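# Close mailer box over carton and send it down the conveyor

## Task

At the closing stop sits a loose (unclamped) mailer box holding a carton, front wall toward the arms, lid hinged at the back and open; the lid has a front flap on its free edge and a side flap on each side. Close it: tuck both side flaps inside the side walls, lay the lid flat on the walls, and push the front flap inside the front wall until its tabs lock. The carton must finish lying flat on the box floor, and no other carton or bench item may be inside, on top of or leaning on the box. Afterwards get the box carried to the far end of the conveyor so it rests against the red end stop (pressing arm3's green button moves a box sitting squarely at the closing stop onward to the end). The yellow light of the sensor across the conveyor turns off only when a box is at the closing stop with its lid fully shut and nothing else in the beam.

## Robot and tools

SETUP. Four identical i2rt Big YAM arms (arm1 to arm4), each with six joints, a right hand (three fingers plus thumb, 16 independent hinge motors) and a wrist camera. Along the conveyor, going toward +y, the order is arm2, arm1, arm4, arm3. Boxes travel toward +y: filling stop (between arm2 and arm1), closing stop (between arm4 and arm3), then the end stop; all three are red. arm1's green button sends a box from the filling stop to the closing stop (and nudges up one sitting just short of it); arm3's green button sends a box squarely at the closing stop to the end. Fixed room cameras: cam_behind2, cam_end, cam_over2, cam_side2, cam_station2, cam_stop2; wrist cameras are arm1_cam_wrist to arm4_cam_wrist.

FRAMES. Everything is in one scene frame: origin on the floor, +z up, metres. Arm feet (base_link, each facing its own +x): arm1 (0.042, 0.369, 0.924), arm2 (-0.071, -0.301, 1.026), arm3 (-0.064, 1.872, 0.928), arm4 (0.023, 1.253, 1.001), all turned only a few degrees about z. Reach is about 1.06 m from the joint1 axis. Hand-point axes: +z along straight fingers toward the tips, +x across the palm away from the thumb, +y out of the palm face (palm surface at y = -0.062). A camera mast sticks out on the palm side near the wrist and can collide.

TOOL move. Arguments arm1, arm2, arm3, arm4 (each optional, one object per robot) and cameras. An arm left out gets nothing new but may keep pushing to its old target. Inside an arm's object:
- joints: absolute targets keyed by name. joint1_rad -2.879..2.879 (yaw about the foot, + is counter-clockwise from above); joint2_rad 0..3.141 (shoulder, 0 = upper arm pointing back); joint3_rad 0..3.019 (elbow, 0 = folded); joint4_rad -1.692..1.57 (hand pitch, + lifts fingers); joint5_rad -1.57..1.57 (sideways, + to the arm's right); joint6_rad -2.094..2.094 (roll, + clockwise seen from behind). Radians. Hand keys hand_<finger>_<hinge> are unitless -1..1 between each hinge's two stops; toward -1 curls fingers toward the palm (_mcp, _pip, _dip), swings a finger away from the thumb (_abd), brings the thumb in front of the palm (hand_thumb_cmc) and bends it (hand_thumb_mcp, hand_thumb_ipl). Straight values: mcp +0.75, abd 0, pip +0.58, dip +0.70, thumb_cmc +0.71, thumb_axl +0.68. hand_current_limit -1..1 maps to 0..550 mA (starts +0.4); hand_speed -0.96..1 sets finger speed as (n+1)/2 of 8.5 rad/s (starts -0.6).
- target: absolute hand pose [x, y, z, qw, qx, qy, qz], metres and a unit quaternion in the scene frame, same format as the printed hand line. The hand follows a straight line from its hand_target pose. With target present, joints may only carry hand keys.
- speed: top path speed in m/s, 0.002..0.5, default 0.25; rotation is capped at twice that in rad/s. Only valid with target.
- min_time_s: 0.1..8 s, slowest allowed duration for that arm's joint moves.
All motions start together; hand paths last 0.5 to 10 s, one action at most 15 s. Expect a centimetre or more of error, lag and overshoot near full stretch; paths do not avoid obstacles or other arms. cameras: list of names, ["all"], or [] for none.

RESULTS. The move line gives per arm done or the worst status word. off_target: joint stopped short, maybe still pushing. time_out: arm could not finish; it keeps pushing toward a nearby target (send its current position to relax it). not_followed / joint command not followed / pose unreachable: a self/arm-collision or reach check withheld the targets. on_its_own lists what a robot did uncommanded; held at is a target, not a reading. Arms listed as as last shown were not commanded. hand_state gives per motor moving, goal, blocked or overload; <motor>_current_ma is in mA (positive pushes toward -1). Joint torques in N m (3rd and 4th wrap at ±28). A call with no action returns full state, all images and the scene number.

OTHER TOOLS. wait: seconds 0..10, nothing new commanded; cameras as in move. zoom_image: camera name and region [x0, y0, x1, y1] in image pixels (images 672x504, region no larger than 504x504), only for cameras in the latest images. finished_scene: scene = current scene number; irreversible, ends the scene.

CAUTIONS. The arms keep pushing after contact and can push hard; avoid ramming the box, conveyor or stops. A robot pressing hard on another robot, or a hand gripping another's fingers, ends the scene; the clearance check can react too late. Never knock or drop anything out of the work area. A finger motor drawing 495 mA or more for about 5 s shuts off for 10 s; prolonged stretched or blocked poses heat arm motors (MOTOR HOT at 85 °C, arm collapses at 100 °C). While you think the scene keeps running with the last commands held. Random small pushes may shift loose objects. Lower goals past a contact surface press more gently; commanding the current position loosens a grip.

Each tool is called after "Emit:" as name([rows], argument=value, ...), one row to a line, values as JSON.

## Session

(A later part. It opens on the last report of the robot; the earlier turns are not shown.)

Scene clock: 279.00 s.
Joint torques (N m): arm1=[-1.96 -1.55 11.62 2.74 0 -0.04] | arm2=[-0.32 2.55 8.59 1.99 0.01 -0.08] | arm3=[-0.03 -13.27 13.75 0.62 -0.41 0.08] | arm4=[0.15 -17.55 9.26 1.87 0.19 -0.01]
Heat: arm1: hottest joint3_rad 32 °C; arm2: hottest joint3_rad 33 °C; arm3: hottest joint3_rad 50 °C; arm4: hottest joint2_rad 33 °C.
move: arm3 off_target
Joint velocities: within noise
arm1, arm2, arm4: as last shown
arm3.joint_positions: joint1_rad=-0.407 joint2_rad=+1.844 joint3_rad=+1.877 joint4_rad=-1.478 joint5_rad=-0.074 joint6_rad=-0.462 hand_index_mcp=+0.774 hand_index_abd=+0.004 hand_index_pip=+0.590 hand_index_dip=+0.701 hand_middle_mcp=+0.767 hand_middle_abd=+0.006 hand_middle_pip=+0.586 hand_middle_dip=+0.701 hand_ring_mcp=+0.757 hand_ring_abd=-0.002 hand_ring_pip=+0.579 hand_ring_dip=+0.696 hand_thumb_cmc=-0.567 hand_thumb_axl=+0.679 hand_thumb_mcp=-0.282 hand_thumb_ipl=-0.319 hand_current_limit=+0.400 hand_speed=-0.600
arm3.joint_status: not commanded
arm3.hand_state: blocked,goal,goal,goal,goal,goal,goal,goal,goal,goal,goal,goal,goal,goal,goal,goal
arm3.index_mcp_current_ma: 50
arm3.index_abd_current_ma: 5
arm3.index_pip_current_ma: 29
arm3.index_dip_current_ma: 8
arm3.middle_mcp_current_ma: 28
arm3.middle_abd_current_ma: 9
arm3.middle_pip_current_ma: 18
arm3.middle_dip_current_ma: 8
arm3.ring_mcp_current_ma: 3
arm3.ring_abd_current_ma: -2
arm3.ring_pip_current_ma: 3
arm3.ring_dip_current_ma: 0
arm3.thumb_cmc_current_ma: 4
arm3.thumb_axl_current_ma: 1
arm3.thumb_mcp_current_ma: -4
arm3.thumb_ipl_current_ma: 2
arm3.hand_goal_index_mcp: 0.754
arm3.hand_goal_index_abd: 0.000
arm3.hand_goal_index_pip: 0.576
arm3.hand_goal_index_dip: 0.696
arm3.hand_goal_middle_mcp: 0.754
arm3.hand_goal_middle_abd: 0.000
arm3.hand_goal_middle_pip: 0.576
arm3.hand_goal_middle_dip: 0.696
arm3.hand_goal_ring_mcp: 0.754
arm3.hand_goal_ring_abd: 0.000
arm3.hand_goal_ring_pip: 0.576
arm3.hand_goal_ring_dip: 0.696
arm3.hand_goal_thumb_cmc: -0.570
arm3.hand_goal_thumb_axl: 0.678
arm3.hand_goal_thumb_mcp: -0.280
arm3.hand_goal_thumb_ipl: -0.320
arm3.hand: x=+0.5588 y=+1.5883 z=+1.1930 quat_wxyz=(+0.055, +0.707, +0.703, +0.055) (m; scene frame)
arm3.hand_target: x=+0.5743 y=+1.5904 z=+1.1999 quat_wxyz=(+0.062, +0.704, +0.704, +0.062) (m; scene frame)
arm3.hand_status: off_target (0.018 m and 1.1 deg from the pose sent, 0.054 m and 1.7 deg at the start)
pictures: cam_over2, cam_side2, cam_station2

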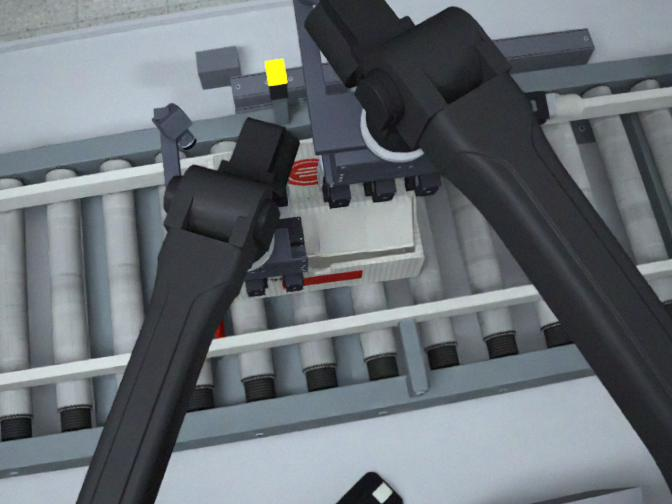

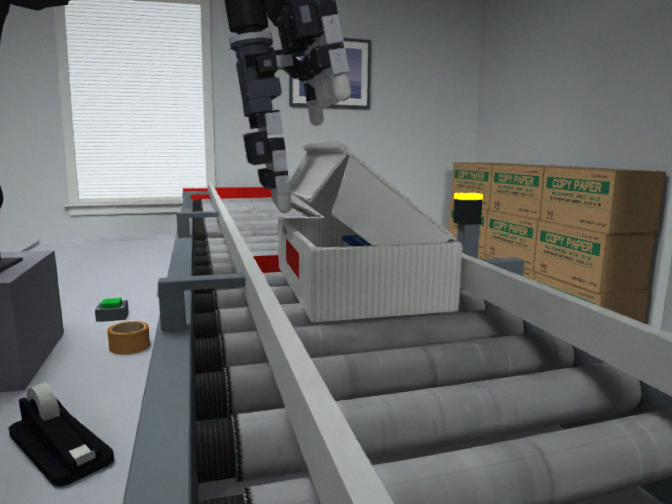

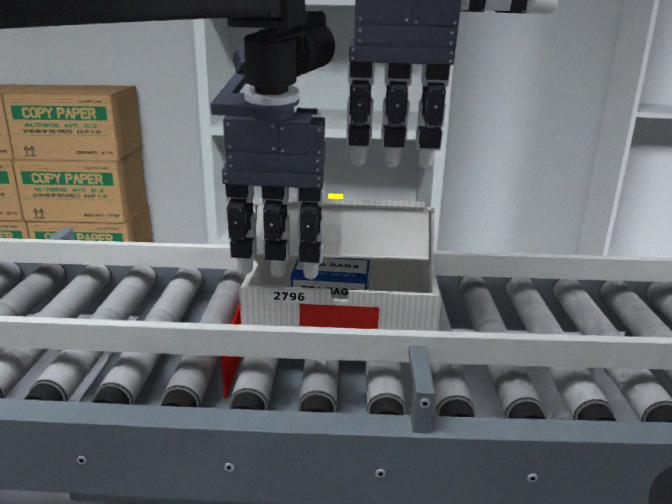

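Emit:
move(arm3={"target": [0.597, 1.59, 1.20, 0.0616, 0.7044, 0.7044, 0.0616], "speed": 0.1}, arm4={"target": [0.605, 1.43, 1.31, 0.0923, 0.7011, 0.7011, 0.0923], "speed": 0.1}, cameras=["cam_side2", "cam_over2", "cam_station2"])

Emit:
zoom_image(camera="cam_side2", region=[180, 100, 480, 330])

Scene clock: 284.83 s.
Joint torques (N m): arm1=[-1.85 -1.55 11.63 2.73 0 -0.04] | arm2=[-0.32 2.55 8.59 2 0.01 -0.08] | arm3=[-0.09 -13.74 13.71 0.62 -0.34 0.07] | arm4=[-1.38 -17.49 9.43 1.77 0.14 -0.01]
Heat: arm1: hottest joint3_rad 32 °C; arm2: hottest joint3_rad 33 °C; arm3: hottest joint3_rad 49 °C; arm4: hottest joint2_rad 33 °C.
move: arm3 off_target; arm4 done
Joint velocities: within noise
arm1, arm2: as last shown
arm3.joint_positions: joint1_rad=-0.392 joint2_rad=+1.901 joint3_rad=+1.967 joint4_rad=-1.505 joint5_rad=-0.074 joint6_rad=-0.447 hand_index_mcp=+0.773 hand_index_abd=+0.003 hand_index_pip=+0.590 hand_index_dip=+0.701 hand_middle_mcp=+0.765 hand_middle_abd=+0.005 hand_middle_pip=+0.585 hand_middle_dip=+0.701 hand_ring_mcp=+0.757 hand_ring_abd=-0.002 hand_ring_pip=+0.579 hand_ring_dip=+0.696 hand_thumb_cmc=-0.567 hand_thumb_axl=+0.679 hand_thumb_mcp=-0.282 hand_thumb_ipl=-0.319 hand_current_limit=+0.400 hand_speed=-0.600
arm3.joint_status: not commanded
arm3.hand_state: goal,goal,goal,goal,goal,goal,goal,goal,goal,goal,goal,goal,goal,goal,goal,goal
arm3.index_mcp_current_ma: 46
arm3.index_abd_current_ma: 4
arm3.index_pip_current_ma: 27
arm3.index_dip_current_ma: 8
arm3.middle_mcp_current_ma: 23
arm3.middle_abd_current_ma: 7
arm3.middle_pip_current_ma: 15
arm3.middle_dip_current_ma: 7
arm3.ring_mcp_current_ma: 3
arm3.ring_abd_current_ma: -2
arm3.ring_pip_current_ma: 3
arm3.ring_dip_current_ma: 0
arm3.thumb_cmc_current_ma: 4
arm3.thumb_axl_current_ma: 1
arm3.thumb_mcp_current_ma: -4
arm3.thumb_ipl_current_ma: 2
arm3.hand_goal_index_mcp: 0.754
arm3.hand_goal_index_abd: 0.000
arm3.hand_goal_index_pip: 0.576
arm3.hand_goal_index_dip: 0.696
arm3.hand_goal_middle_mcp: 0.754
arm3.hand_goal_middle_abd: 0.000
arm3.hand_goal_middle_pip: 0.576
arm3.hand_goal_middle_dip: 0.696
arm3.hand_goal_ring_mcp: 0.754
arm3.hand_goal_ring_abd: 0.000
arm3.hand_goal_ring_pip: 0.576
arm3.hand_goal_ring_dip: 0.696
arm3.hand_goal_thumb_cmc: -0.570
arm3.hand_goal_thumb_axl: 0.678
arm3.hand_goal_thumb_mcp: -0.280
arm3.hand_goal_thumb_ipl: -0.320
arm3.hand: x=+0.5810 y=+1.5878 z=+1.1960 quat_wxyz=(+0.056, +0.707, +0.703, +0.057) (m; scene frame)
arm3.hand_target: x=+0.5963 y=+1.5903 z=+1.1999 quat_wxyz=(+0.062, +0.704, +0.704, +0.062) (m; scene frame)
arm3.hand_status: off_target (0.017 m and 0.9 deg from the pose sent, 0.039 m and 1.1 deg at the start)
arm4.joint_positions: joint1_rad=+0.283 joint2_rad=+1.589 joint3_rad=+1.650 joint4_rad=-1.398 joint5_rad=+0.111 joint6_rad=+0.413 hand_index_mcp=+0.756 hand_index_abd=+0.001 hand_index_pip=+0.577 hand_index_dip=+0.696 hand_middle_mcp=+0.756 hand_middle_abd=+0.001 hand_middle_pip=+0.577 hand_middle_dip=+0.696 hand_ring_mcp=+0.756 hand_ring_abd=+0.001 hand_ring_pip=+0.577 hand_ring_dip=+0.696 hand_thumb_cmc=+0.716 hand_thumb_axl=+0.677 hand_thumb_mcp=+0.224 hand_thumb_ipl=+0.168 hand_current_limit=+0.400 hand_speed=-0.600
arm4.joint_status: not commanded
arm4.hand_state: goal,goal,goal,goal,goal,goal,goal,goal,goal,goal,goal,goal,goal,goal,goal,goal
arm4.index_mcp_current_ma: 0
arm4.index_abd_current_ma: 0
arm4.index_pip_current_ma: 0
arm4.index_dip_current_ma: 0
arm4.middle_mcp_current_ma: 0
arm4.middle_abd_current_ma: 0
arm4.middle_pip_current_ma: 0
arm4.middle_dip_current_ma: 0
arm4.ring_mcp_current_ma: 0
arm4.ring_abd_current_ma: 0
arm4.ring_pip_current_ma: 0
arm4.ring_dip_current_ma: 0
arm4.thumb_cmc_current_ma: 0
arm4.thumb_axl_current_ma: 0
arm4.thumb_mcp_current_ma: 0
arm4.thumb_ipl_current_ma: 0
arm4.hand_goal_index_mcp: 0.754
arm4.hand_goal_index_abd: 0.000
arm4.hand_goal_index_pip: 0.576
arm4.hand_goal_index_dip: 0.696
arm4.hand_goal_middle_mcp: 0.754
arm4.hand_goal_middle_abd: 0.000
arm4.hand_goal_middle_pip: 0.576
arm4.hand_goal_middle_dip: 0.696
arm4.hand_goal_ring_mcp: 0.754
arm4.hand_goal_ring_abd: 0.000
arm4.hand_goal_ring_pip: 0.576
arm4.hand_goal_ring_dip: 0.696
arm4.hand_goal_thumb_cmc: 0.714
arm4.hand_goal_thumb_axl: 0.678
arm4.hand_goal_thumb_mcp: 0.226
arm4.hand_goal_thumb_ipl: 0.168
arm4.hand: x=+0.6018 y=+1.4345 z=+1.3098 quat_wxyz=(+0.090, +0.700, +0.703, +0.087) (m; scene frame)
arm4.hand_target: x=+0.6049 y=+1.4300 z=+1.3101 quat_wxyz=(+0.092, +0.701, +0.701, +0.092) (m; scene frame)
arm4.hand_status: done (0.006 m and 0.7 deg from the pose sent, 0.036 m and 1.4 deg at the start)
pictures: cam_over2, cam_side2, cam_station2

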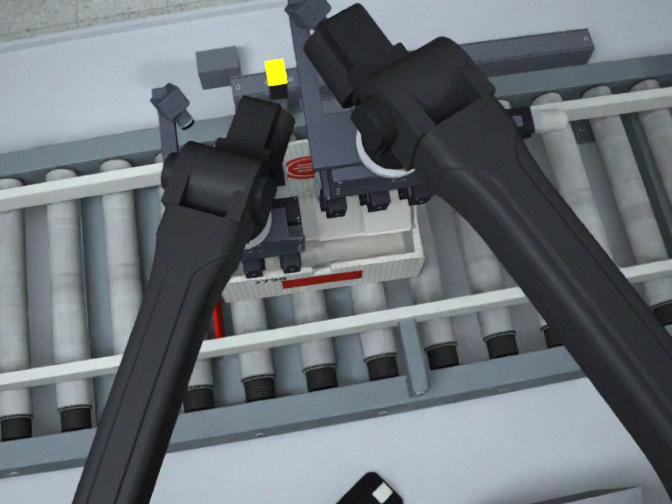

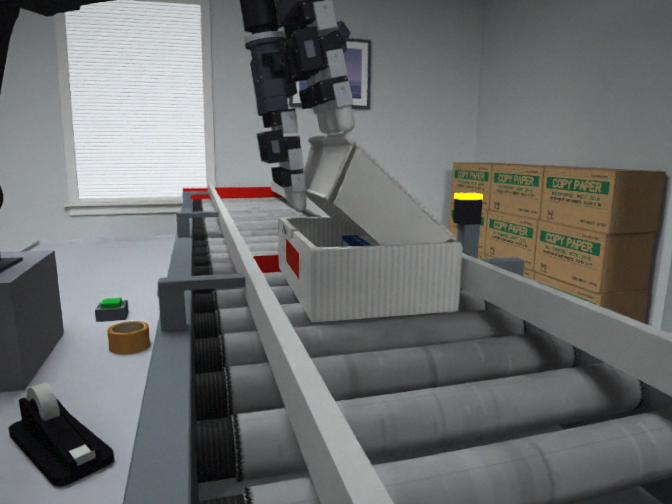

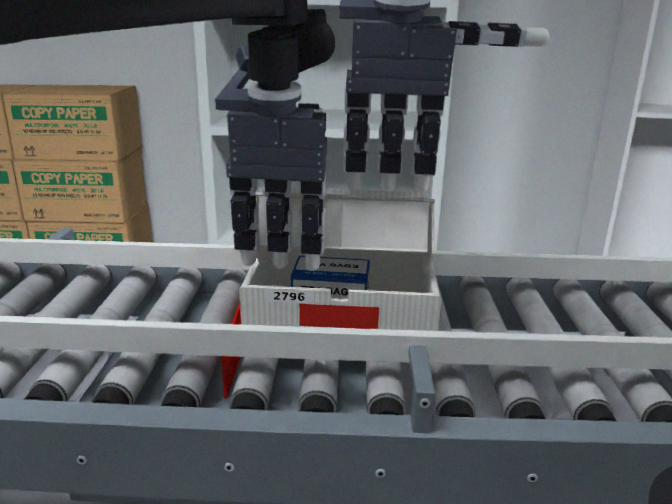

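Scaled by 1.680 from the camera's 672x504 image, which has a finer 960x720 frame.

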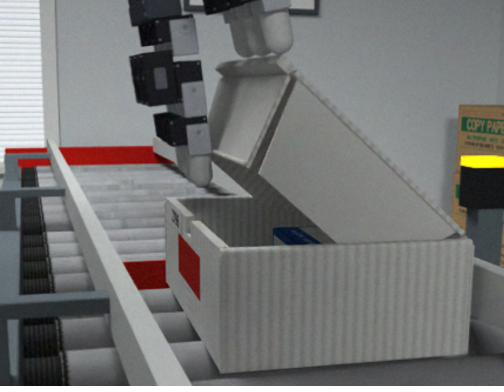

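Emit:
move(arm4={"target": [0.645, 1.43, 1.35, 0.0923, 0.7011, 0.7011, 0.0923], "speed": 0.15})

Emit:
move(arm4={"target": [0.655, 1.43, 1.28, 0.0923, 0.7011, 0.7011, 0.0923], "speed": 0.1}, cameras=["cam_side2", "cam_over2", "cam_station2"])

Emit:
zoom_image(camera="cam_side2", region=[180, 100, 480, 330])

Scene clock: 294.13 s.
Joint torques (N m): arm1=[-1.9 -1.44 11.6 2.71 0 -0.04] | arm2=[-0.26 2.55 8.58 2 0.01 -0.08] | arm3=[-0.32 -13.86 13.71 0.61 -0.33 0.05] | arm4=[-1.9 -16.62 15.46 0.66 0.12 -0.03]
Heat: arm1: hottest joint3_rad 32 °C; arm2: hottest joint3_rad 33 °C; arm3: hottest joint3_rad 47 °C; arm4: hottest joint2_rad 32 °C.
move: arm4 off_target
Joint velocities: within noise
arm1.joint_positions: joint1_rad=-0.013 joint2_rad=+0.645 joint3_rad=+1.322 joint4_rad=-1.158 joint5_rad=-0.005 joint6_rad=+1.130 hand_index_mcp=+0.754 hand_index_abd=+0.000 hand_index_pip=+0.577 hand_index_dip=+0.696 hand_middle_mcp=+0.754 hand_middle_abd=+0.001 hand_middle_pip=+0.577 hand_middle_dip=+0.696 hand_ring_mcp=+0.755 hand_ring_abd=+0.001 hand_ring_pip=+0.577 hand_ring_dip=+0.696 hand_thumb_cmc=+0.714 hand_thumb_axl=+0.677 hand_thumb_mcp=+0.226 hand_thumb_ipl=+0.168 hand_current_limit=+0.400 hand_speed=-0.600
arm1.joint_status: not commanded
arm1.hand_state: goal,goal,goal,goal,goal,goal,goal,goal,goal,goal,goal,goal,goal,goal,goal,goal
arm1.index_mcp_current_ma: 0
arm1.index_abd_current_ma: 0
arm1.index_pip_current_ma: 0
arm1.index_dip_current_ma: 0
arm1.middle_mcp_current_ma: 0
arm1.middle_abd_current_ma: 0
arm1.middle_pip_current_ma: 0
arm1.middle_dip_current_ma: 0
arm1.ring_mcp_current_ma: 0
arm1.ring_abd_current_ma: 0
arm1.ring_pip_current_ma: 0
arm1.ring_dip_current_ma: 0
arm1.thumb_cmc_current_ma: 0
arm1.thumb_axl_current_ma: 0
arm1.thumb_mcp_current_ma: 0
arm1.thumb_ipl_current_ma: 0
arm1.hand_goal_index_mcp: 0.754
arm1.hand_goal_index_abd: 0.000
arm1.hand_goal_index_pip: 0.576
arm1.hand_goal_index_dip: 0.696
arm1.hand_goal_middle_mcp: 0.754
arm1.hand_goal_middle_abd: 0.000
arm1.hand_goal_middle_pip: 0.576
arm1.hand_goal_middle_dip: 0.696
arm1.hand_goal_ring_mcp: 0.754
arm1.hand_goal_ring_abd: 0.000
arm1.hand_goal_ring_pip: 0.576
arm1.hand_goal_ring_dip: 0.696
arm1.hand_goal_thumb_cmc: 0.714
arm1.hand_goal_thumb_axl: 0.678
arm1.hand_goal_thumb_mcp: 0.226
arm1.hand_goal_thumb_ipl: 0.168
arm1.hand: x=+0.3265 y=+0.2995 z=+1.4774 quat_wxyz=(+0.093, +0.825, +0.215, +0.515) (m; scene frame)
arm1.hand_target: x=+0.3238 y=+0.2993 z=+1.4904 quat_wxyz=(+0.095, +0.817, +0.213, +0.527) (m; scene frame)
arm1.hand_status: not commanded
arm2.joint_positions: joint1_rad=+0.115 joint2_rad=+0.609 joint3_rad=+1.386 joint4_rad=-1.257 joint5_rad=+0.004 joint6_rad=+1.112 hand_index_mcp=+0.755 hand_index_abd=+0.000 hand_index_pip=+0.577 hand_index_dip=+0.696 hand_middle_mcp=+0.755 hand_middle_abd=+0.000 hand_middle_pip=+0.577 hand_middle_dip=+0.696 hand_ring_mcp=+0.755 hand_ring_abd=+0.000 hand_ring_pip=+0.577 hand_ring_dip=+0.696 hand_thumb_cmc=+0.799 hand_thumb_axl=+0.677 hand_thumb_mcp=+0.226 hand_thumb_ipl=+0.168 hand_current_limit=+0.400 hand_speed=-0.600
arm2.joint_status: not commanded
arm2.hand_state: goal,goal,goal,goal,goal,goal,goal,goal,goal,goal,goal,goal,overload,goal,goal,goal
arm2.index_mcp_current_ma: 1
arm2.index_abd_current_ma: 0
arm2.index_pip_current_ma: 1
arm2.index_dip_current_ma: 0
arm2.middle_mcp_current_ma: 1
arm2.middle_abd_current_ma: 0
arm2.middle_pip_current_ma: 1
arm2.middle_dip_current_ma: 0
arm2.ring_mcp_current_ma: 1
arm2.ring_abd_current_ma: 0
arm2.ring_pip_current_ma: 1
arm2.ring_dip_current_ma: 0
arm2.thumb_cmc_current_ma: 0
arm2.thumb_axl_current_ma: -1
arm2.thumb_mcp_current_ma: 0
arm2.thumb_ipl_current_ma: 0
arm2.hand_goal_index_mcp: 0.754
arm2.hand_goal_index_abd: 0.000
arm2.hand_goal_index_pip: 0.576
arm2.hand_goal_index_dip: 0.696
arm2.hand_goal_middle_mcp: 0.754
arm2.hand_goal_middle_abd: 0.000
arm2.hand_goal_middle_pip: 0.576
arm2.hand_goal_middle_dip: 0.696
arm2.hand_goal_ring_mcp: 0.754
arm2.hand_goal_ring_abd: 0.000
arm2.hand_goal_ring_pip: 0.576
arm2.hand_goal_ring_dip: 0.696
arm2.hand_goal_thumb_cmc: 0.714
arm2.hand_goal_thumb_axl: 0.678
arm2.hand_goal_thumb_mcp: 0.226
arm2.hand_goal_thumb_ipl: 0.168
arm2.hand: x=+0.1778 y=-0.3836 z=+1.5990 quat_wxyz=(+0.127, +0.832, +0.193, +0.504) (m; scene frame)
arm2.hand_target: x=+0.1745 y=-0.3834 z=+1.6089 quat_wxyz=(+0.129, +0.827, +0.192, +0.513) (m; scene frame)
arm2.hand_status: not commanded
arm3: as last shown
arm3.hand: x=+0.5809 y=+1.5878 z=+1.1959 quat_wxyz=(+0.056, +0.707, +0.703, +0.057) (m; scene frame)
arm3.hand_target: x=+0.5963 y=+1.5903 z=+1.1998 quat_wxyz=(+0.062, +0.704, +0.704, +0.062) (m; scene frame)
arm4.joint_positions: joint1_rad=+0.254 joint2_rad=+1.680 joint3_rad=+1.826 joint4_rad=-1.498 joint5_rad=+0.103 joint6_rad=+0.382 hand_index_mcp=+0.755 hand_index_abd=+0.000 hand_index_pip=+0.577 hand_index_dip=+0.696 hand_middle_mcp=+0.756 hand_middle_abd=+0.001 hand_middle_pip=+0.577 hand_middle_dip=+0.696 hand_ring_mcp=+0.756 hand_ring_abd=+0.001 hand_ring_pip=+0.577 hand_ring_dip=+0.696 hand_thumb_cmc=+0.716 hand_thumb_axl=+0.677 hand_thumb_mcp=+0.224 hand_thumb_ipl=+0.168 hand_current_limit=+0.400 hand_speed=-0.600
arm4.joint_status: not commanded
arm4.hand_state: goal,goal,goal,goal,goal,goal,goal,goal,goal,goal,goal,goal,goal,goal,goal,goal
arm4.index_mcp_current_ma: 0
arm4.index_abd_current_ma: 0
arm4.index_pip_current_ma: 0
arm4.index_dip_current_ma: 0
arm4.middle_mcp_current_ma: 0
arm4.middle_abd_current_ma: 0
arm4.middle_pip_current_ma: 0
arm4.middle_dip_current_ma: 0
arm4.ring_mcp_current_ma: 0
arm4.ring_abd_current_ma: 0
arm4.ring_pip_current_ma: 0
arm4.ring_dip_current_ma: 0
arm4.thumb_cmc_current_ma: 0
arm4.thumb_axl_current_ma: 0
arm4.thumb_mcp_current_ma: 0
arm4.thumb_ipl_current_ma: 0
arm4.hand_goal_index_mcp: 0.754
arm4.hand_goal_index_abd: 0.000
arm4.hand_goal_index_pip: 0.576
arm4.hand_goal_index_dip: 0.696
arm4.hand_goal_middle_mcp: 0.754
arm4.hand_goal_middle_abd: 0.000
arm4.hand_goal_middle_pip: 0.576
arm4.hand_goal_middle_dip: 0.696
arm4.hand_goal_ring_mcp: 0.754
arm4.hand_goal_ring_abd: 0.000
arm4.hand_goal_ring_pip: 0.576
arm4.hand_goal_ring_dip: 0.696
arm4.hand_goal_thumb_cmc: 0.714
arm4.hand_goal_thumb_axl: 0.678
arm4.hand_goal_thumb_mcp: 0.226
arm4.hand_goal_thumb_ipl: 0.168
arm4.hand: x=+0.6324 y=+1.4320 z=+1.3315 quat_wxyz=(+0.087, +0.700, +0.704, +0.079) (m; scene frame)
arm4.hand_target: x=+0.6439 y=+1.4296 z=+1.3498 quat_wxyz=(+0.093, +0.701, +0.701, +0.093) (m; scene frame)
arm4.hand_status: off_target (0.022 m and 1.7 deg from the pose sent, 0.059 m and 0.7 deg at the start)
pictures: none

Scene clock: 295.53 s.
Joint torques (N m): arm1=[-1.85 -1.49 11.6 2.73 0 -0.04] | arm2=[-0.32 2.55 8.58 2 0.01 -0.07] | arm3=[-0.21 -13.8 13.72 0.61 -0.34 0.09] | arm4=[-1.67 -17.9 9.65 1.72 0.13 -0.03]
Heat: arm1: hottest joint3_rad 32 °C; arm2: hottest joint3_rad 33 °C; arm3: hottest joint3_rad 47 °C; arm4: hottest joint2_rad 32 °C.
move: arm4 off_target
Joint velocities: within noise
arm1, arm2, arm3: as last shown
arm4.joint_positions: joint1_rad=+0.249 joint2_rad=+1.696 joint3_rad=+1.721 joint4_rad=-1.347 joint5_rad=+0.101 joint6_rad=+0.376 hand_index_mcp=+0.755 hand_index_abd=+0.000 hand_index_pip=+0.577 hand_index_dip=+0.696 hand_middle_mcp=+0.756 hand_middle_abd=+0.001 hand_middle_pip=+0.577 hand_middle_dip=+0.696 hand_ring_mcp=+0.756 hand_ring_abd=+0.001 hand_ring_pip=+0.577 hand_ring_dip=+0.696 hand_thumb_cmc=+0.716 hand_thumb_axl=+0.677 hand_thumb_mcp=+0.224 hand_thumb_ipl=+0.168 hand_current_limit=+0.400 hand_speed=-0.600
arm4.joint_status: not commanded
arm4.hand_state: goal,goal,goal,goal,goal,goal,goal,goal,goal,goal,goal,goal,goal,goal,goal,goal
arm4.index_mcp_current_ma: 0
arm4.index_abd_current_ma: 0
arm4.index_pip_current_ma: 0
arm4.index_dip_current_ma: 0
arm4.middle_mcp_current_ma: 0
arm4.middle_abd_current_ma: 0
arm4.middle_pip_current_ma: 0
arm4.middle_dip_current_ma: 0
arm4.ring_mcp_current_ma: 0
arm4.ring_abd_current_ma: 0
arm4.ring_pip_current_ma: 0
arm4.ring_dip_current_ma: 0
arm4.thumb_cmc_current_ma: 0
arm4.thumb_axl_current_ma: 0
arm4.thumb_mcp_current_ma: 0
arm4.thumb_ipl_current_ma: 0
arm4.hand_goal_index_mcp: 0.754
arm4.hand_goal_index_abd: 0.000
arm4.hand_goal_index_pip: 0.576
arm4.hand_goal_index_dip: 0.696
arm4.hand_goal_middle_mcp: 0.754
arm4.hand_goal_middle_abd: 0.000
arm4.hand_goal_middle_pip: 0.576
arm4.hand_goal_middle_dip: 0.696
arm4.hand_goal_ring_mcp: 0.754
arm4.hand_goal_ring_abd: 0.000
arm4.hand_goal_ring_pip: 0.576
arm4.hand_goal_ring_dip: 0.696
arm4.hand_goal_thumb_cmc: 0.714
arm4.hand_goal_thumb_axl: 0.678
arm4.hand_goal_thumb_mcp: 0.226
arm4.hand_goal_thumb_ipl: 0.168
arm4.hand: x=+0.6483 y=+1.4366 z=+1.2871 quat_wxyz=(+0.092, +0.699, +0.703, +0.092) (m; scene frame)
arm4.hand_target: x=+0.6547 y=+1.4299 z=+1.2799 quat_wxyz=(+0.092, +0.701, +0.701, +0.092) (m; scene frame)
arm4.hand_status: off_target (0.012 m and 0.4 deg from the pose sent, 0.056 m and 1.7 deg at the start)
pictures: cam_over2, cam_side2, cam_station2

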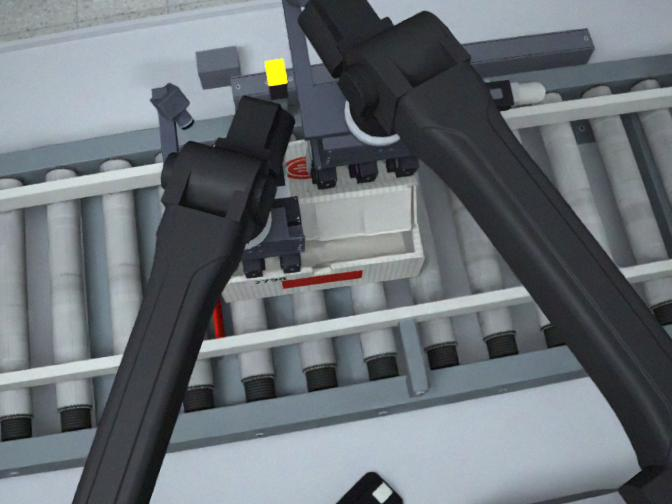

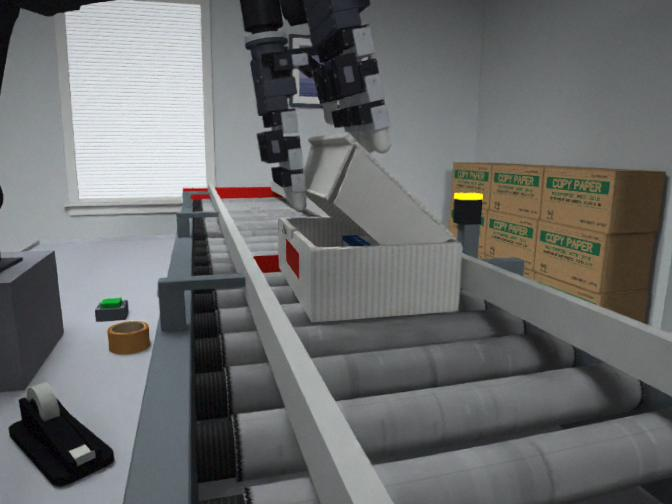

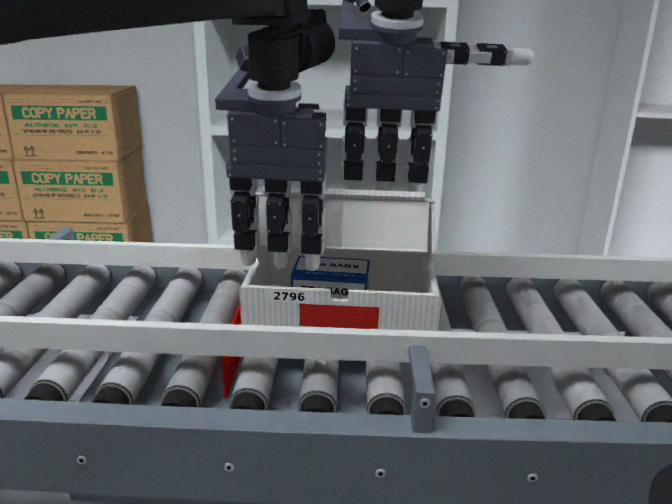

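Scaled by 1.680 from the camera's 672x504 image, which has a finer 960x720 frame.

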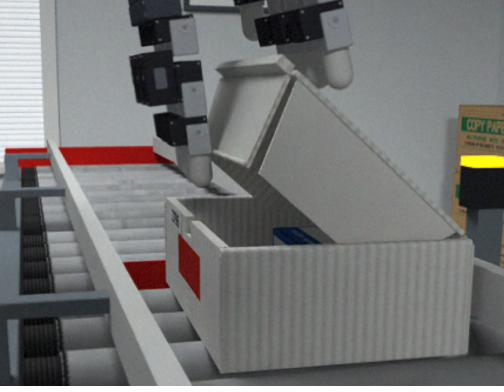

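Emit:
move(arm4={"target": [0.645, 1.43, 1.235, 0.0923, 0.7011, 0.7011, 0.0923], "speed": 0.08}, cameras=["cam_side2", "cam_station2"])

Emit:
zoom_image(camera="cam_side2", region=[180, 100, 480, 330])

Scene clock: 300.83 s.
Joint torques (N m): arm1=[-1.85 -1.61 11.62 2.73 -0.01 -0.04] | arm2=[-0.26 2.55 8.59 2 0.01 -0.07] | arm3=[-0.32 -14.33 13.68 0.77 -0.32 0.07] | arm4=[-1.79 -17.61 8.09 1.47 0.15 0.07]
Heat: arm1: hottest joint3_rad 32 °C; arm2: hottest joint3_rad 33 °C; arm3: hottest joint3_rad 47 °C; arm4: hottest joint2_rad 32 °C.
move: arm4 off_target
Joint velocities: within noise
arm1, arm2, arm3: as last shown
arm3.joint_positions: joint1_rad=-0.390 joint2_rad=+1.908 joint3_rad=+1.967 joint4_rad=-1.511 joint5_rad=-0.074 joint6_rad=-0.446 hand_index_mcp=+0.773 hand_index_abd=+0.003 hand_index_pip=+0.590 hand_index_dip=+0.701 hand_middle_mcp=+0.765 hand_middle_abd=+0.005 hand_middle_pip=+0.585 hand_middle_dip=+0.701 hand_ring_mcp=+0.767 hand_ring_abd=-0.002 hand_ring_pip=+0.584 hand_ring_dip=+0.698 hand_thumb_cmc=-0.567 hand_thumb_axl=+0.679 hand_thumb_mcp=-0.282 hand_thumb_ipl=-0.319 hand_current_limit=+0.400 hand_speed=-0.600
arm3.middle_abd_current_ma: 6
arm3.ring_mcp_current_ma: 27
arm3.ring_pip_current_ma: 14
arm3.ring_dip_current_ma: 3
arm3.hand: x=+0.5809 y=+1.5890 z=+1.1905 quat_wxyz=(+0.050, +0.707, +0.703, +0.055) (m; scene frame)
arm3.hand_target: x=+0.5963 y=+1.5904 z=+1.1999 quat_wxyz=(+0.062, +0.704, +0.704, +0.062) (m; scene frame)
arm4.joint_positions: joint1_rad=+0.249 joint2_rad=+1.680 joint3_rad=+1.597 joint4_rad=-1.216 joint5_rad=+0.102 joint6_rad=+0.376 hand_index_mcp=+0.750 hand_index_abd=+0.000 hand_index_pip=+0.575 hand_index_dip=+0.696 hand_middle_mcp=+0.750 hand_middle_abd=+0.001 hand_middle_pip=+0.575 hand_middle_dip=+0.696 hand_ring_mcp=+0.750 hand_ring_abd=+0.001 hand_ring_pip=+0.574 hand_ring_dip=+0.696 hand_thumb_cmc=+0.716 hand_thumb_axl=+0.677 hand_thumb_mcp=+0.224 hand_thumb_ipl=+0.168 hand_current_limit=+0.400 hand_speed=-0.600
arm4.joint_status: not commanded
arm4.hand_state: goal,goal,goal,goal,goal,goal,goal,goal,goal,goal,goal,goal,goal,goal,goal,goal
arm4.index_mcp_current_ma: 0
arm4.index_abd_current_ma: 0
arm4.index_pip_current_ma: 0
arm4.index_dip_current_ma: 0
arm4.middle_mcp_current_ma: 0
arm4.middle_abd_current_ma: 0
arm4.middle_pip_current_ma: 0
arm4.middle_dip_current_ma: 0
arm4.ring_mcp_current_ma: 0
arm4.ring_abd_current_ma: 0
arm4.ring_pip_current_ma: 0
arm4.ring_dip_current_ma: 0
arm4.thumb_cmc_current_ma: 0
arm4.thumb_axl_current_ma: 0
arm4.thumb_mcp_current_ma: 0
arm4.thumb_ipl_current_ma: 0
arm4.hand_goal_index_mcp: 0.754
arm4.hand_goal_index_abd: 0.000
arm4.hand_goal_index_pip: 0.576
arm4.hand_goal_index_dip: 0.696
arm4.hand_goal_middle_mcp: 0.754
arm4.hand_goal_middle_abd: 0.000
arm4.hand_goal_middle_pip: 0.576
arm4.hand_goal_middle_dip: 0.696
arm4.hand_goal_ring_mcp: 0.754
arm4.hand_goal_ring_abd: 0.000
arm4.hand_goal_ring_pip: 0.576
arm4.hand_goal_ring_dip: 0.696
arm4.hand_goal_thumb_cmc: 0.714
arm4.hand_goal_thumb_axl: 0.678
arm4.hand_goal_thumb_mcp: 0.226
arm4.hand_goal_thumb_ipl: 0.168
arm4.hand: x=+0.6460 y=+1.4356 z=+1.2510 quat_wxyz=(+0.097, +0.698, +0.702, +0.103) (m; scene frame)
arm4.hand_target: x=+0.6448 y=+1.4300 z=+1.2350 quat_wxyz=(+0.092, +0.701, +0.701, +0.092) (m; scene frame)
arm4.hand_status: off_target (0.017 m and 1.4 deg from the pose sent, 0.053 m and 0.4 deg at the start)
pictures: cam_side2, cam_station2

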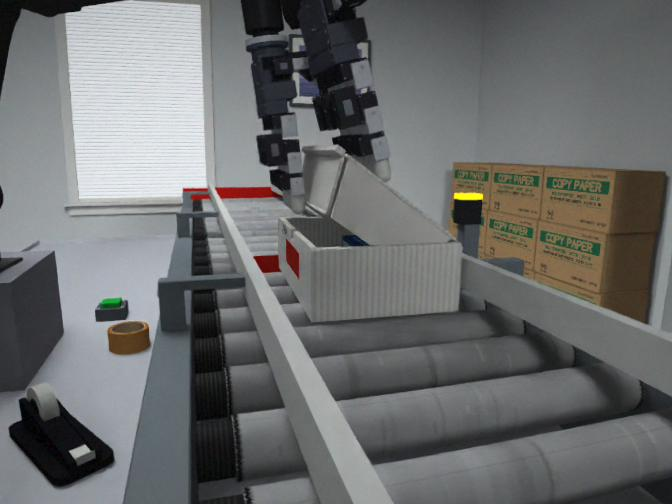

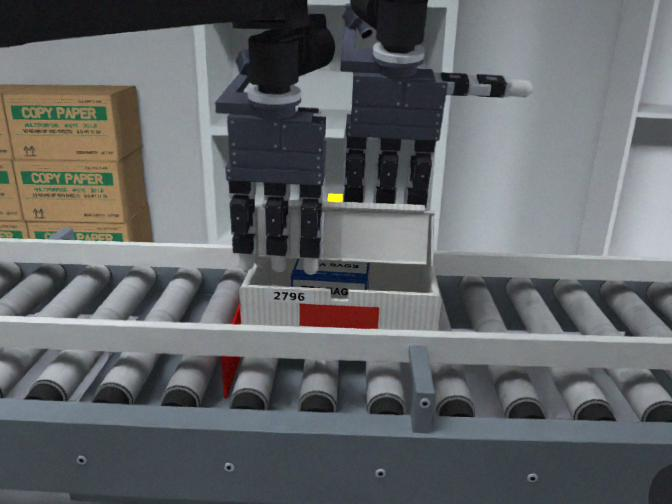

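Scaled by 1.680 from the camera's 672x504 image, which has a finer 960x720 frame.

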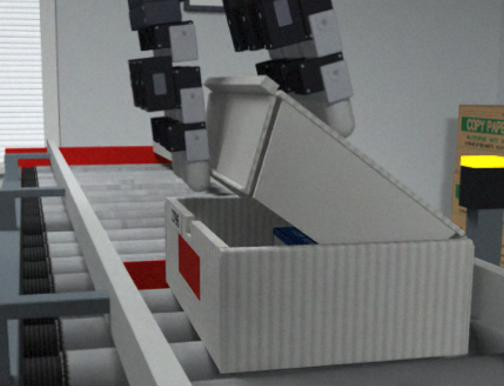

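Emit:
move(arm4={"target": [0.638, 1.43, 1.20, 0.0923, 0.7011, 0.7011, 0.0923], "speed": 0.08}, cameras=["cam_side2", "cam_station2", "cam_over2"])

Emit:
zoom_image(camera="cam_side2", region=[180, 100, 480, 330])

Emit:
zoom_image(camera="cam_over2", region=[180, 120, 440, 320])

Scene clock: 306.43 s.
Joint torques (N m): arm1=[-1.9 -1.55 11.59 2.74 0 -0.04] | arm2=[-0.32 2.49 8.59 2 0.01 -0.08] | arm3=[-0.67 -14.39 13.68 1.14 -0.43 0.01] | arm4=[-1.03 -15.38 7.75 1.65 0.11 0.1]
Heat: arm1: hottest joint3_rad 32 °C; arm2: hottest joint3_rad 33 °C; arm3: hottest joint3_rad 46 °C; arm4: hottest joint2_rad 32 °C.
move: arm4 off_target
Joint velocities: within noise
arm1, arm2, arm3: as last shown
arm3.joint_positions: joint1_rad=-0.389 joint2_rad=+1.910 joint3_rad=+1.967 joint4_rad=-1.519 joint5_rad=-0.071 joint6_rad=-0.441 hand_index_mcp=+0.777 hand_index_abd=+0.003 hand_index_pip=+0.590 hand_index_dip=+0.701 hand_middle_mcp=+0.776 hand_middle_abd=+0.004 hand_middle_pip=+0.585 hand_middle_dip=+0.701 hand_ring_mcp=+0.757 hand_ring_abd=-0.003 hand_ring_pip=+0.579 hand_ring_dip=+0.699 hand_thumb_cmc=-0.567 hand_thumb_axl=+0.679 hand_thumb_mcp=-0.282 hand_thumb_ipl=-0.319 hand_current_limit=+0.400 hand_speed=-0.600
arm3.hand_state: blocked,goal,goal,goal,blocked,goal,goal,goal,goal,goal,goal,goal,goal,goal,goal,goal
arm3.index_mcp_current_ma: 57
arm3.index_abd_current_ma: 3
arm3.middle_mcp_current_ma: 54
arm3.middle_abd_current_ma: 4
arm3.ring_mcp_current_ma: 4
arm3.ring_abd_current_ma: -4
arm3.ring_pip_current_ma: 4
arm3.hand: x=+0.5795 y=+1.5894 z=+1.1886 quat_wxyz=(+0.046, +0.709, +0.702, +0.052) (m; scene frame)
arm4.joint_positions: joint1_rad=+0.249 joint2_rad=+1.657 joint3_rad=+1.505 joint4_rad=-1.127 joint5_rad=+0.104 joint6_rad=+0.376 hand_index_mcp=+0.751 hand_index_abd=-0.002 hand_index_pip=+0.575 hand_index_dip=+0.697 hand_middle_mcp=+0.752 hand_middle_abd=-0.001 hand_middle_pip=+0.574 hand_middle_dip=+0.696 hand_ring_mcp=+0.753 hand_ring_abd=+0.001 hand_ring_pip=+0.574 hand_ring_dip=+0.696 hand_thumb_cmc=+0.716 hand_thumb_axl=+0.677 hand_thumb_mcp=+0.223 hand_thumb_ipl=+0.168 hand_current_limit=+0.400 hand_speed=-0.600
arm4.joint_status: not commanded
arm4.hand_state: goal,goal,goal,goal,goal,goal,goal,goal,goal,goal,goal,goal,goal,goal,goal,goal
arm4.index_mcp_current_ma: 0
arm4.index_abd_current_ma: 0
arm4.index_pip_current_ma: 0
arm4.index_dip_current_ma: 0
arm4.middle_mcp_current_ma: 0
arm4.middle_abd_current_ma: 0
arm4.middle_pip_current_ma: 0
arm4.middle_dip_current_ma: 0
arm4.ring_mcp_current_ma: 0
arm4.ring_abd_current_ma: 0
arm4.ring_pip_current_ma: 0
arm4.ring_dip_current_ma: 0
arm4.thumb_cmc_current_ma: 0
arm4.thumb_axl_current_ma: 0
arm4.thumb_mcp_current_ma: 0
arm4.thumb_ipl_current_ma: 0
arm4.hand_goal_index_mcp: 0.754
arm4.hand_goal_index_abd: 0.000
arm4.hand_goal_index_pip: 0.576
arm4.hand_goal_index_dip: 0.696
arm4.hand_goal_middle_mcp: 0.754
arm4.hand_goal_middle_abd: 0.000
arm4.hand_goal_middle_pip: 0.576
arm4.hand_goal_middle_dip: 0.696
arm4.hand_goal_ring_mcp: 0.754
arm4.hand_goal_ring_abd: 0.000
arm4.hand_goal_ring_pip: 0.576
arm4.hand_goal_ring_dip: 0.696
arm4.hand_goal_thumb_cmc: 0.714
arm4.hand_goal_thumb_axl: 0.678
arm4.hand_goal_thumb_mcp: 0.226
arm4.hand_goal_thumb_ipl: 0.168
arm4.hand: x=+0.6393 y=+1.4324 z=+1.2301 quat_wxyz=(+0.102, +0.698, +0.700, +0.112) (m; scene frame)
arm4.hand_target: x=+0.6372 y=+1.4297 z=+1.2006 quat_wxyz=(+0.092, +0.701, +0.701, +0.092) (m; scene frame)
arm4.hand_status: off_target (0.030 m and 2.5 deg from the pose sent, 0.052 m and 1.4 deg at the start)
pictures: cam_over2, cam_side2, cam_station2

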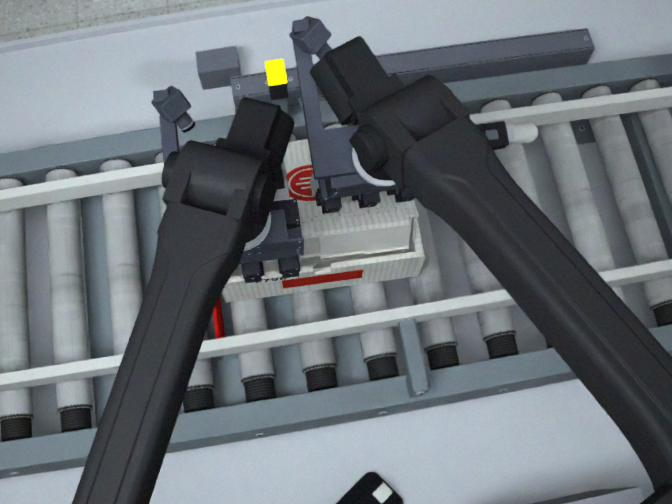

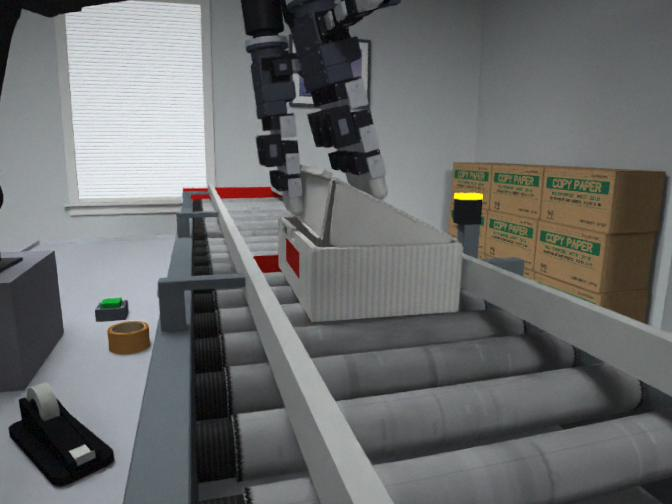

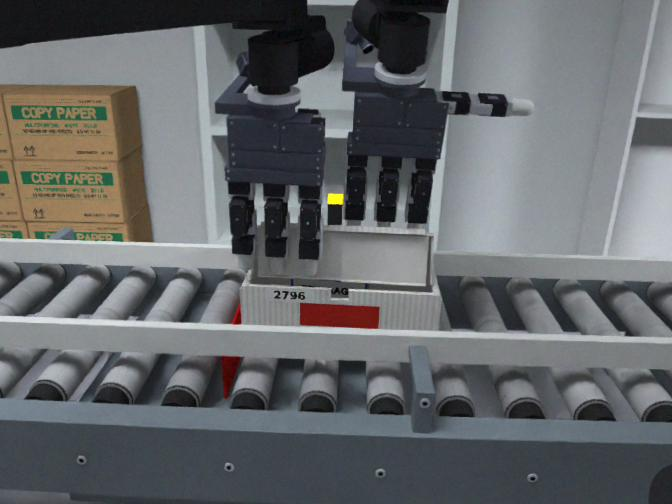

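Scaled by 1.680 from the camera's 672x504 image, which has a finer 960x720 frame.

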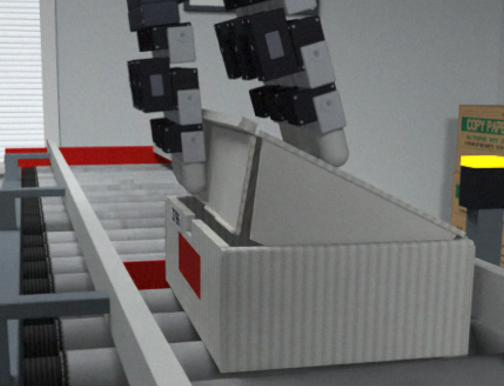

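Scaled by 1.938 from the camera's 672x504 image, which has a finer 960x720 frame.

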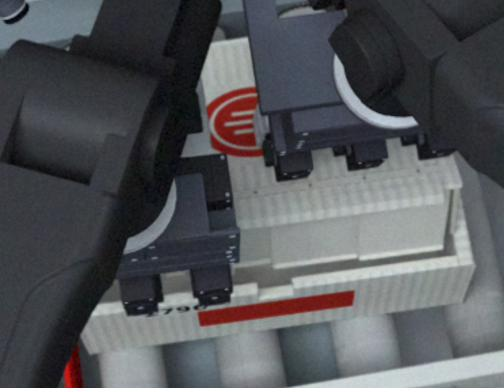

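Emit:
move(arm4={"target": [0.636, 1.43, 1.183, 0.0923, 0.7011, 0.7011, 0.0923], "speed": 0.06}, arm3={"target": [0.585, 1.59, 1.20, 0.0616, 0.7044, 0.7044, 0.0616], "speed": 0.05}, cameras=["cam_side2", "cam_station2", "cam_over2"])

Emit:
zoom_image(camera="cam_side2", region=[180, 100, 480, 330])

Emit:
zoom_image(camera="cam_station2", region=[210, 190, 460, 350])

Scene clock: 312.87 s.
Joint torques (N m): arm1=[-1.79 -1.61 11.62 2.74 -0.01 -0.04] | arm2=[-0.32 2.55 8.59 2 0.01 -0.07] | arm3=[-0.79 -16.73 9.7 1.61 -0.48 -0.08] | arm4=[-1.26 -14.1 7.27 1.96 -0.09 0.11]
Heat: arm1: hottest joint3_rad 32 °C; arm2: hottest joint3_rad 33 °C; arm3: hottest joint3_rad 46 °C; arm4: hottest joint2_rad 33 °C.
move: arm3 off_target; arm4 off_target
Joint velocities: within noise
arm1, arm2: as last shown
arm3.joint_positions: joint1_rad=-0.392 joint2_rad=+1.910 joint3_rad=+1.967 joint4_rad=-1.519 joint5_rad=-0.071 joint6_rad=-0.441 hand_index_mcp=+0.782 hand_index_abd=+0.003 hand_index_pip=+0.590 hand_index_dip=+0.701 hand_middle_mcp=+0.785 hand_middle_abd=+0.004 hand_middle_pip=+0.589 hand_middle_dip=+0.701 hand_ring_mcp=+0.757 hand_ring_abd=-0.003 hand_ring_pip=+0.579 hand_ring_dip=+0.699 hand_thumb_cmc=-0.567 hand_thumb_axl=+0.679 hand_thumb_mcp=-0.282 hand_thumb_ipl=-0.319 hand_current_limit=+0.400 hand_speed=-0.600
arm3.joint_status: not commanded
arm3.hand_state: blocked,goal,goal,goal,blocked,goal,goal,goal,goal,goal,goal,goal,goal,goal,goal,goal
arm3.index_mcp_current_ma: 74
arm3.index_abd_current_ma: 3
arm3.index_pip_current_ma: 28
arm3.index_dip_current_ma: 8
arm3.middle_mcp_current_ma: 85
arm3.middle_abd_current_ma: 4
arm3.middle_pip_current_ma: 25
arm3.middle_dip_current_ma: 7
arm3.ring_mcp_current_ma: 4
arm3.ring_abd_current_ma: -4
arm3.ring_pip_current_ma: 4
arm3.ring_dip_current_ma: 3
arm3.thumb_cmc_current_ma: 4
arm3.thumb_axl_current_ma: 1
arm3.thumb_mcp_current_ma: -4
arm3.thumb_ipl_current_ma: 2
arm3.hand_goal_index_mcp: 0.754
arm3.hand_goal_index_abd: 0.000
arm3.hand_goal_index_pip: 0.576
arm3.hand_goal_index_dip: 0.696
arm3.hand_goal_middle_mcp: 0.754
arm3.hand_goal_middle_abd: 0.000
arm3.hand_goal_middle_pip: 0.576
arm3.hand_goal_middle_dip: 0.696
arm3.hand_goal_ring_mcp: 0.754
arm3.hand_goal_ring_abd: 0.000
arm3.hand_goal_ring_pip: 0.576
arm3.hand_goal_ring_dip: 0.696
arm3.hand_goal_thumb_cmc: -0.570
arm3.hand_goal_thumb_axl: 0.678
arm3.hand_goal_thumb_mcp: -0.280
arm3.hand_goal_thumb_ipl: -0.320
arm3.hand: x=+0.5784 y=+1.5872 z=+1.1884 quat_wxyz=(+0.046, +0.710, +0.701, +0.052) (m; scene frame)
arm3.hand_target: x=+0.5847 y=+1.5901 z=+1.2003 quat_wxyz=(+0.062, +0.704, +0.704, +0.062) (m; scene frame)
arm3.hand_status: off_target (0.014 m and 2.2 deg from the pose sent, 0.013 m and 2.2 deg at the start)
arm4.joint_positions: joint1_rad=+0.249 joint2_rad=+1.647 joint3_rad=+1.470 joint4_rad=-1.086 joint5_rad=+0.109 joint6_rad=+0.376 hand_index_mcp=+0.751 hand_index_abd=+0.000 hand_index_pip=+0.575 hand_index_dip=+0.697 hand_middle_mcp=+0.752 hand_middle_abd=+0.001 hand_middle_pip=+0.574 hand_middle_dip=+0.696 hand_ring_mcp=+0.753 hand_ring_abd=+0.001 hand_ring_pip=+0.574 hand_ring_dip=+0.696 hand_thumb_cmc=+0.716 hand_thumb_axl=+0.677 hand_thumb_mcp=+0.223 hand_thumb_ipl=+0.168 hand_current_limit=+0.400 hand_speed=-0.600
arm4.joint_status: not commanded
arm4.hand_state: goal,goal,goal,goal,goal,goal,goal,goal,goal,goal,goal,goal,goal,goal,goal,goal
arm4.index_mcp_current_ma: 0
arm4.index_abd_current_ma: 0
arm4.index_pip_current_ma: 0
arm4.index_dip_current_ma: 0
arm4.middle_mcp_current_ma: 0
arm4.middle_abd_current_ma: 0
arm4.middle_pip_current_ma: 0
arm4.middle_dip_current_ma: 0
arm4.ring_mcp_current_ma: 0
arm4.ring_abd_current_ma: 0
arm4.ring_pip_current_ma: 0
arm4.ring_dip_current_ma: 0
arm4.thumb_cmc_current_ma: 0
arm4.thumb_axl_current_ma: 0
arm4.thumb_mcp_current_ma: 0
arm4.thumb_ipl_current_ma: 0
arm4.hand_goal_index_mcp: 0.754
arm4.hand_goal_index_abd: 0.000
arm4.hand_goal_index_pip: 0.576
arm4.hand_goal_index_dip: 0.696
arm4.hand_goal_middle_mcp: 0.754
arm4.hand_goal_middle_abd: 0.000
arm4.hand_goal_middle_pip: 0.576
arm4.hand_goal_middle_dip: 0.696
arm4.hand_goal_ring_mcp: 0.754
arm4.hand_goal_ring_abd: 0.000
arm4.hand_goal_ring_pip: 0.576
arm4.hand_goal_ring_dip: 0.696
arm4.hand_goal_thumb_cmc: 0.714
arm4.hand_goal_thumb_axl: 0.678
arm4.hand_goal_thumb_mcp: 0.226
arm4.hand_goal_thumb_ipl: 0.168
arm4.hand: x=+0.6377 y=+1.4309 z=+1.2246 quat_wxyz=(+0.107, +0.697, +0.699, +0.118) (m; scene frame)
arm4.hand_target: x=+0.6342 y=+1.4294 z=+1.1841 quat_wxyz=(+0.092, +0.701, +0.701, +0.092) (m; scene frame)
arm4.hand_status: off_target (0.042 m and 3.4 deg from the pose sent, 0.047 m and 2.5 deg at the start)
pictures: cam_over2, cam_side2, cam_station2

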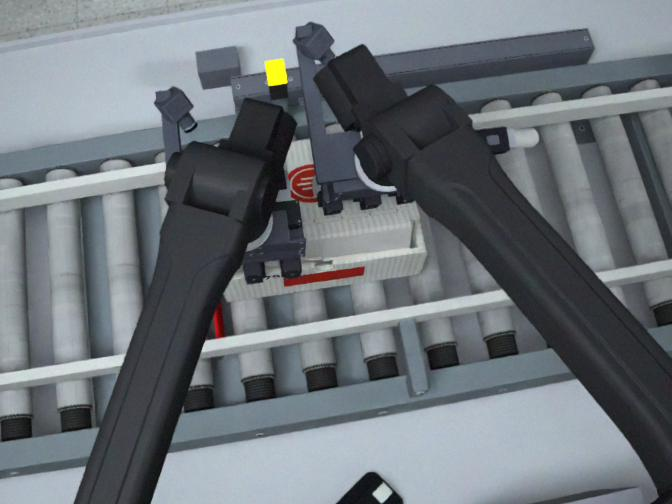

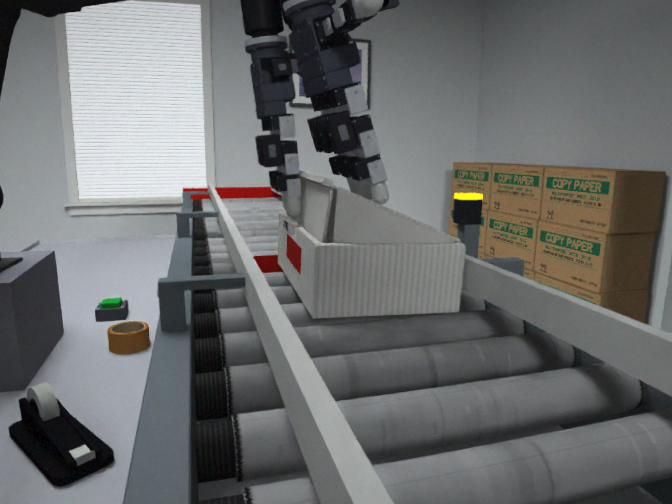

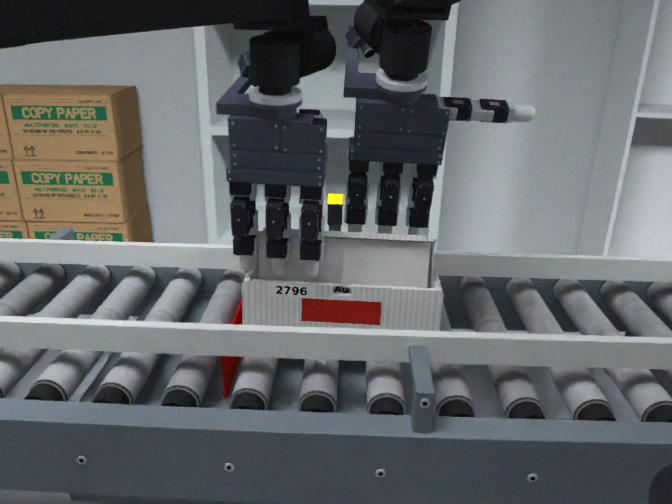

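Scaled by 1.680 from the camera's 672x504 image, which has a finer 960x720 frame.

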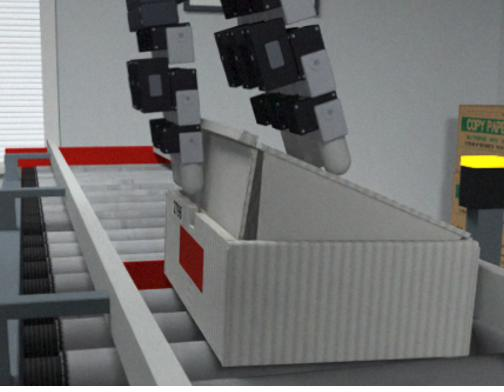

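Scaled by 2.016 from the camera's 672x504 image, which has a finer 960x720 frame.

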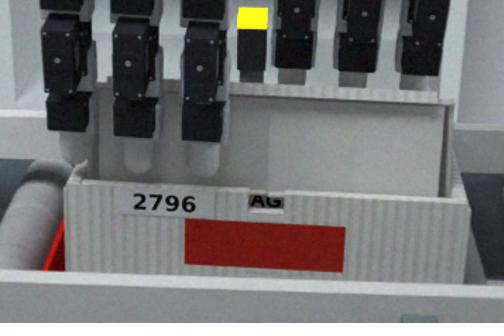

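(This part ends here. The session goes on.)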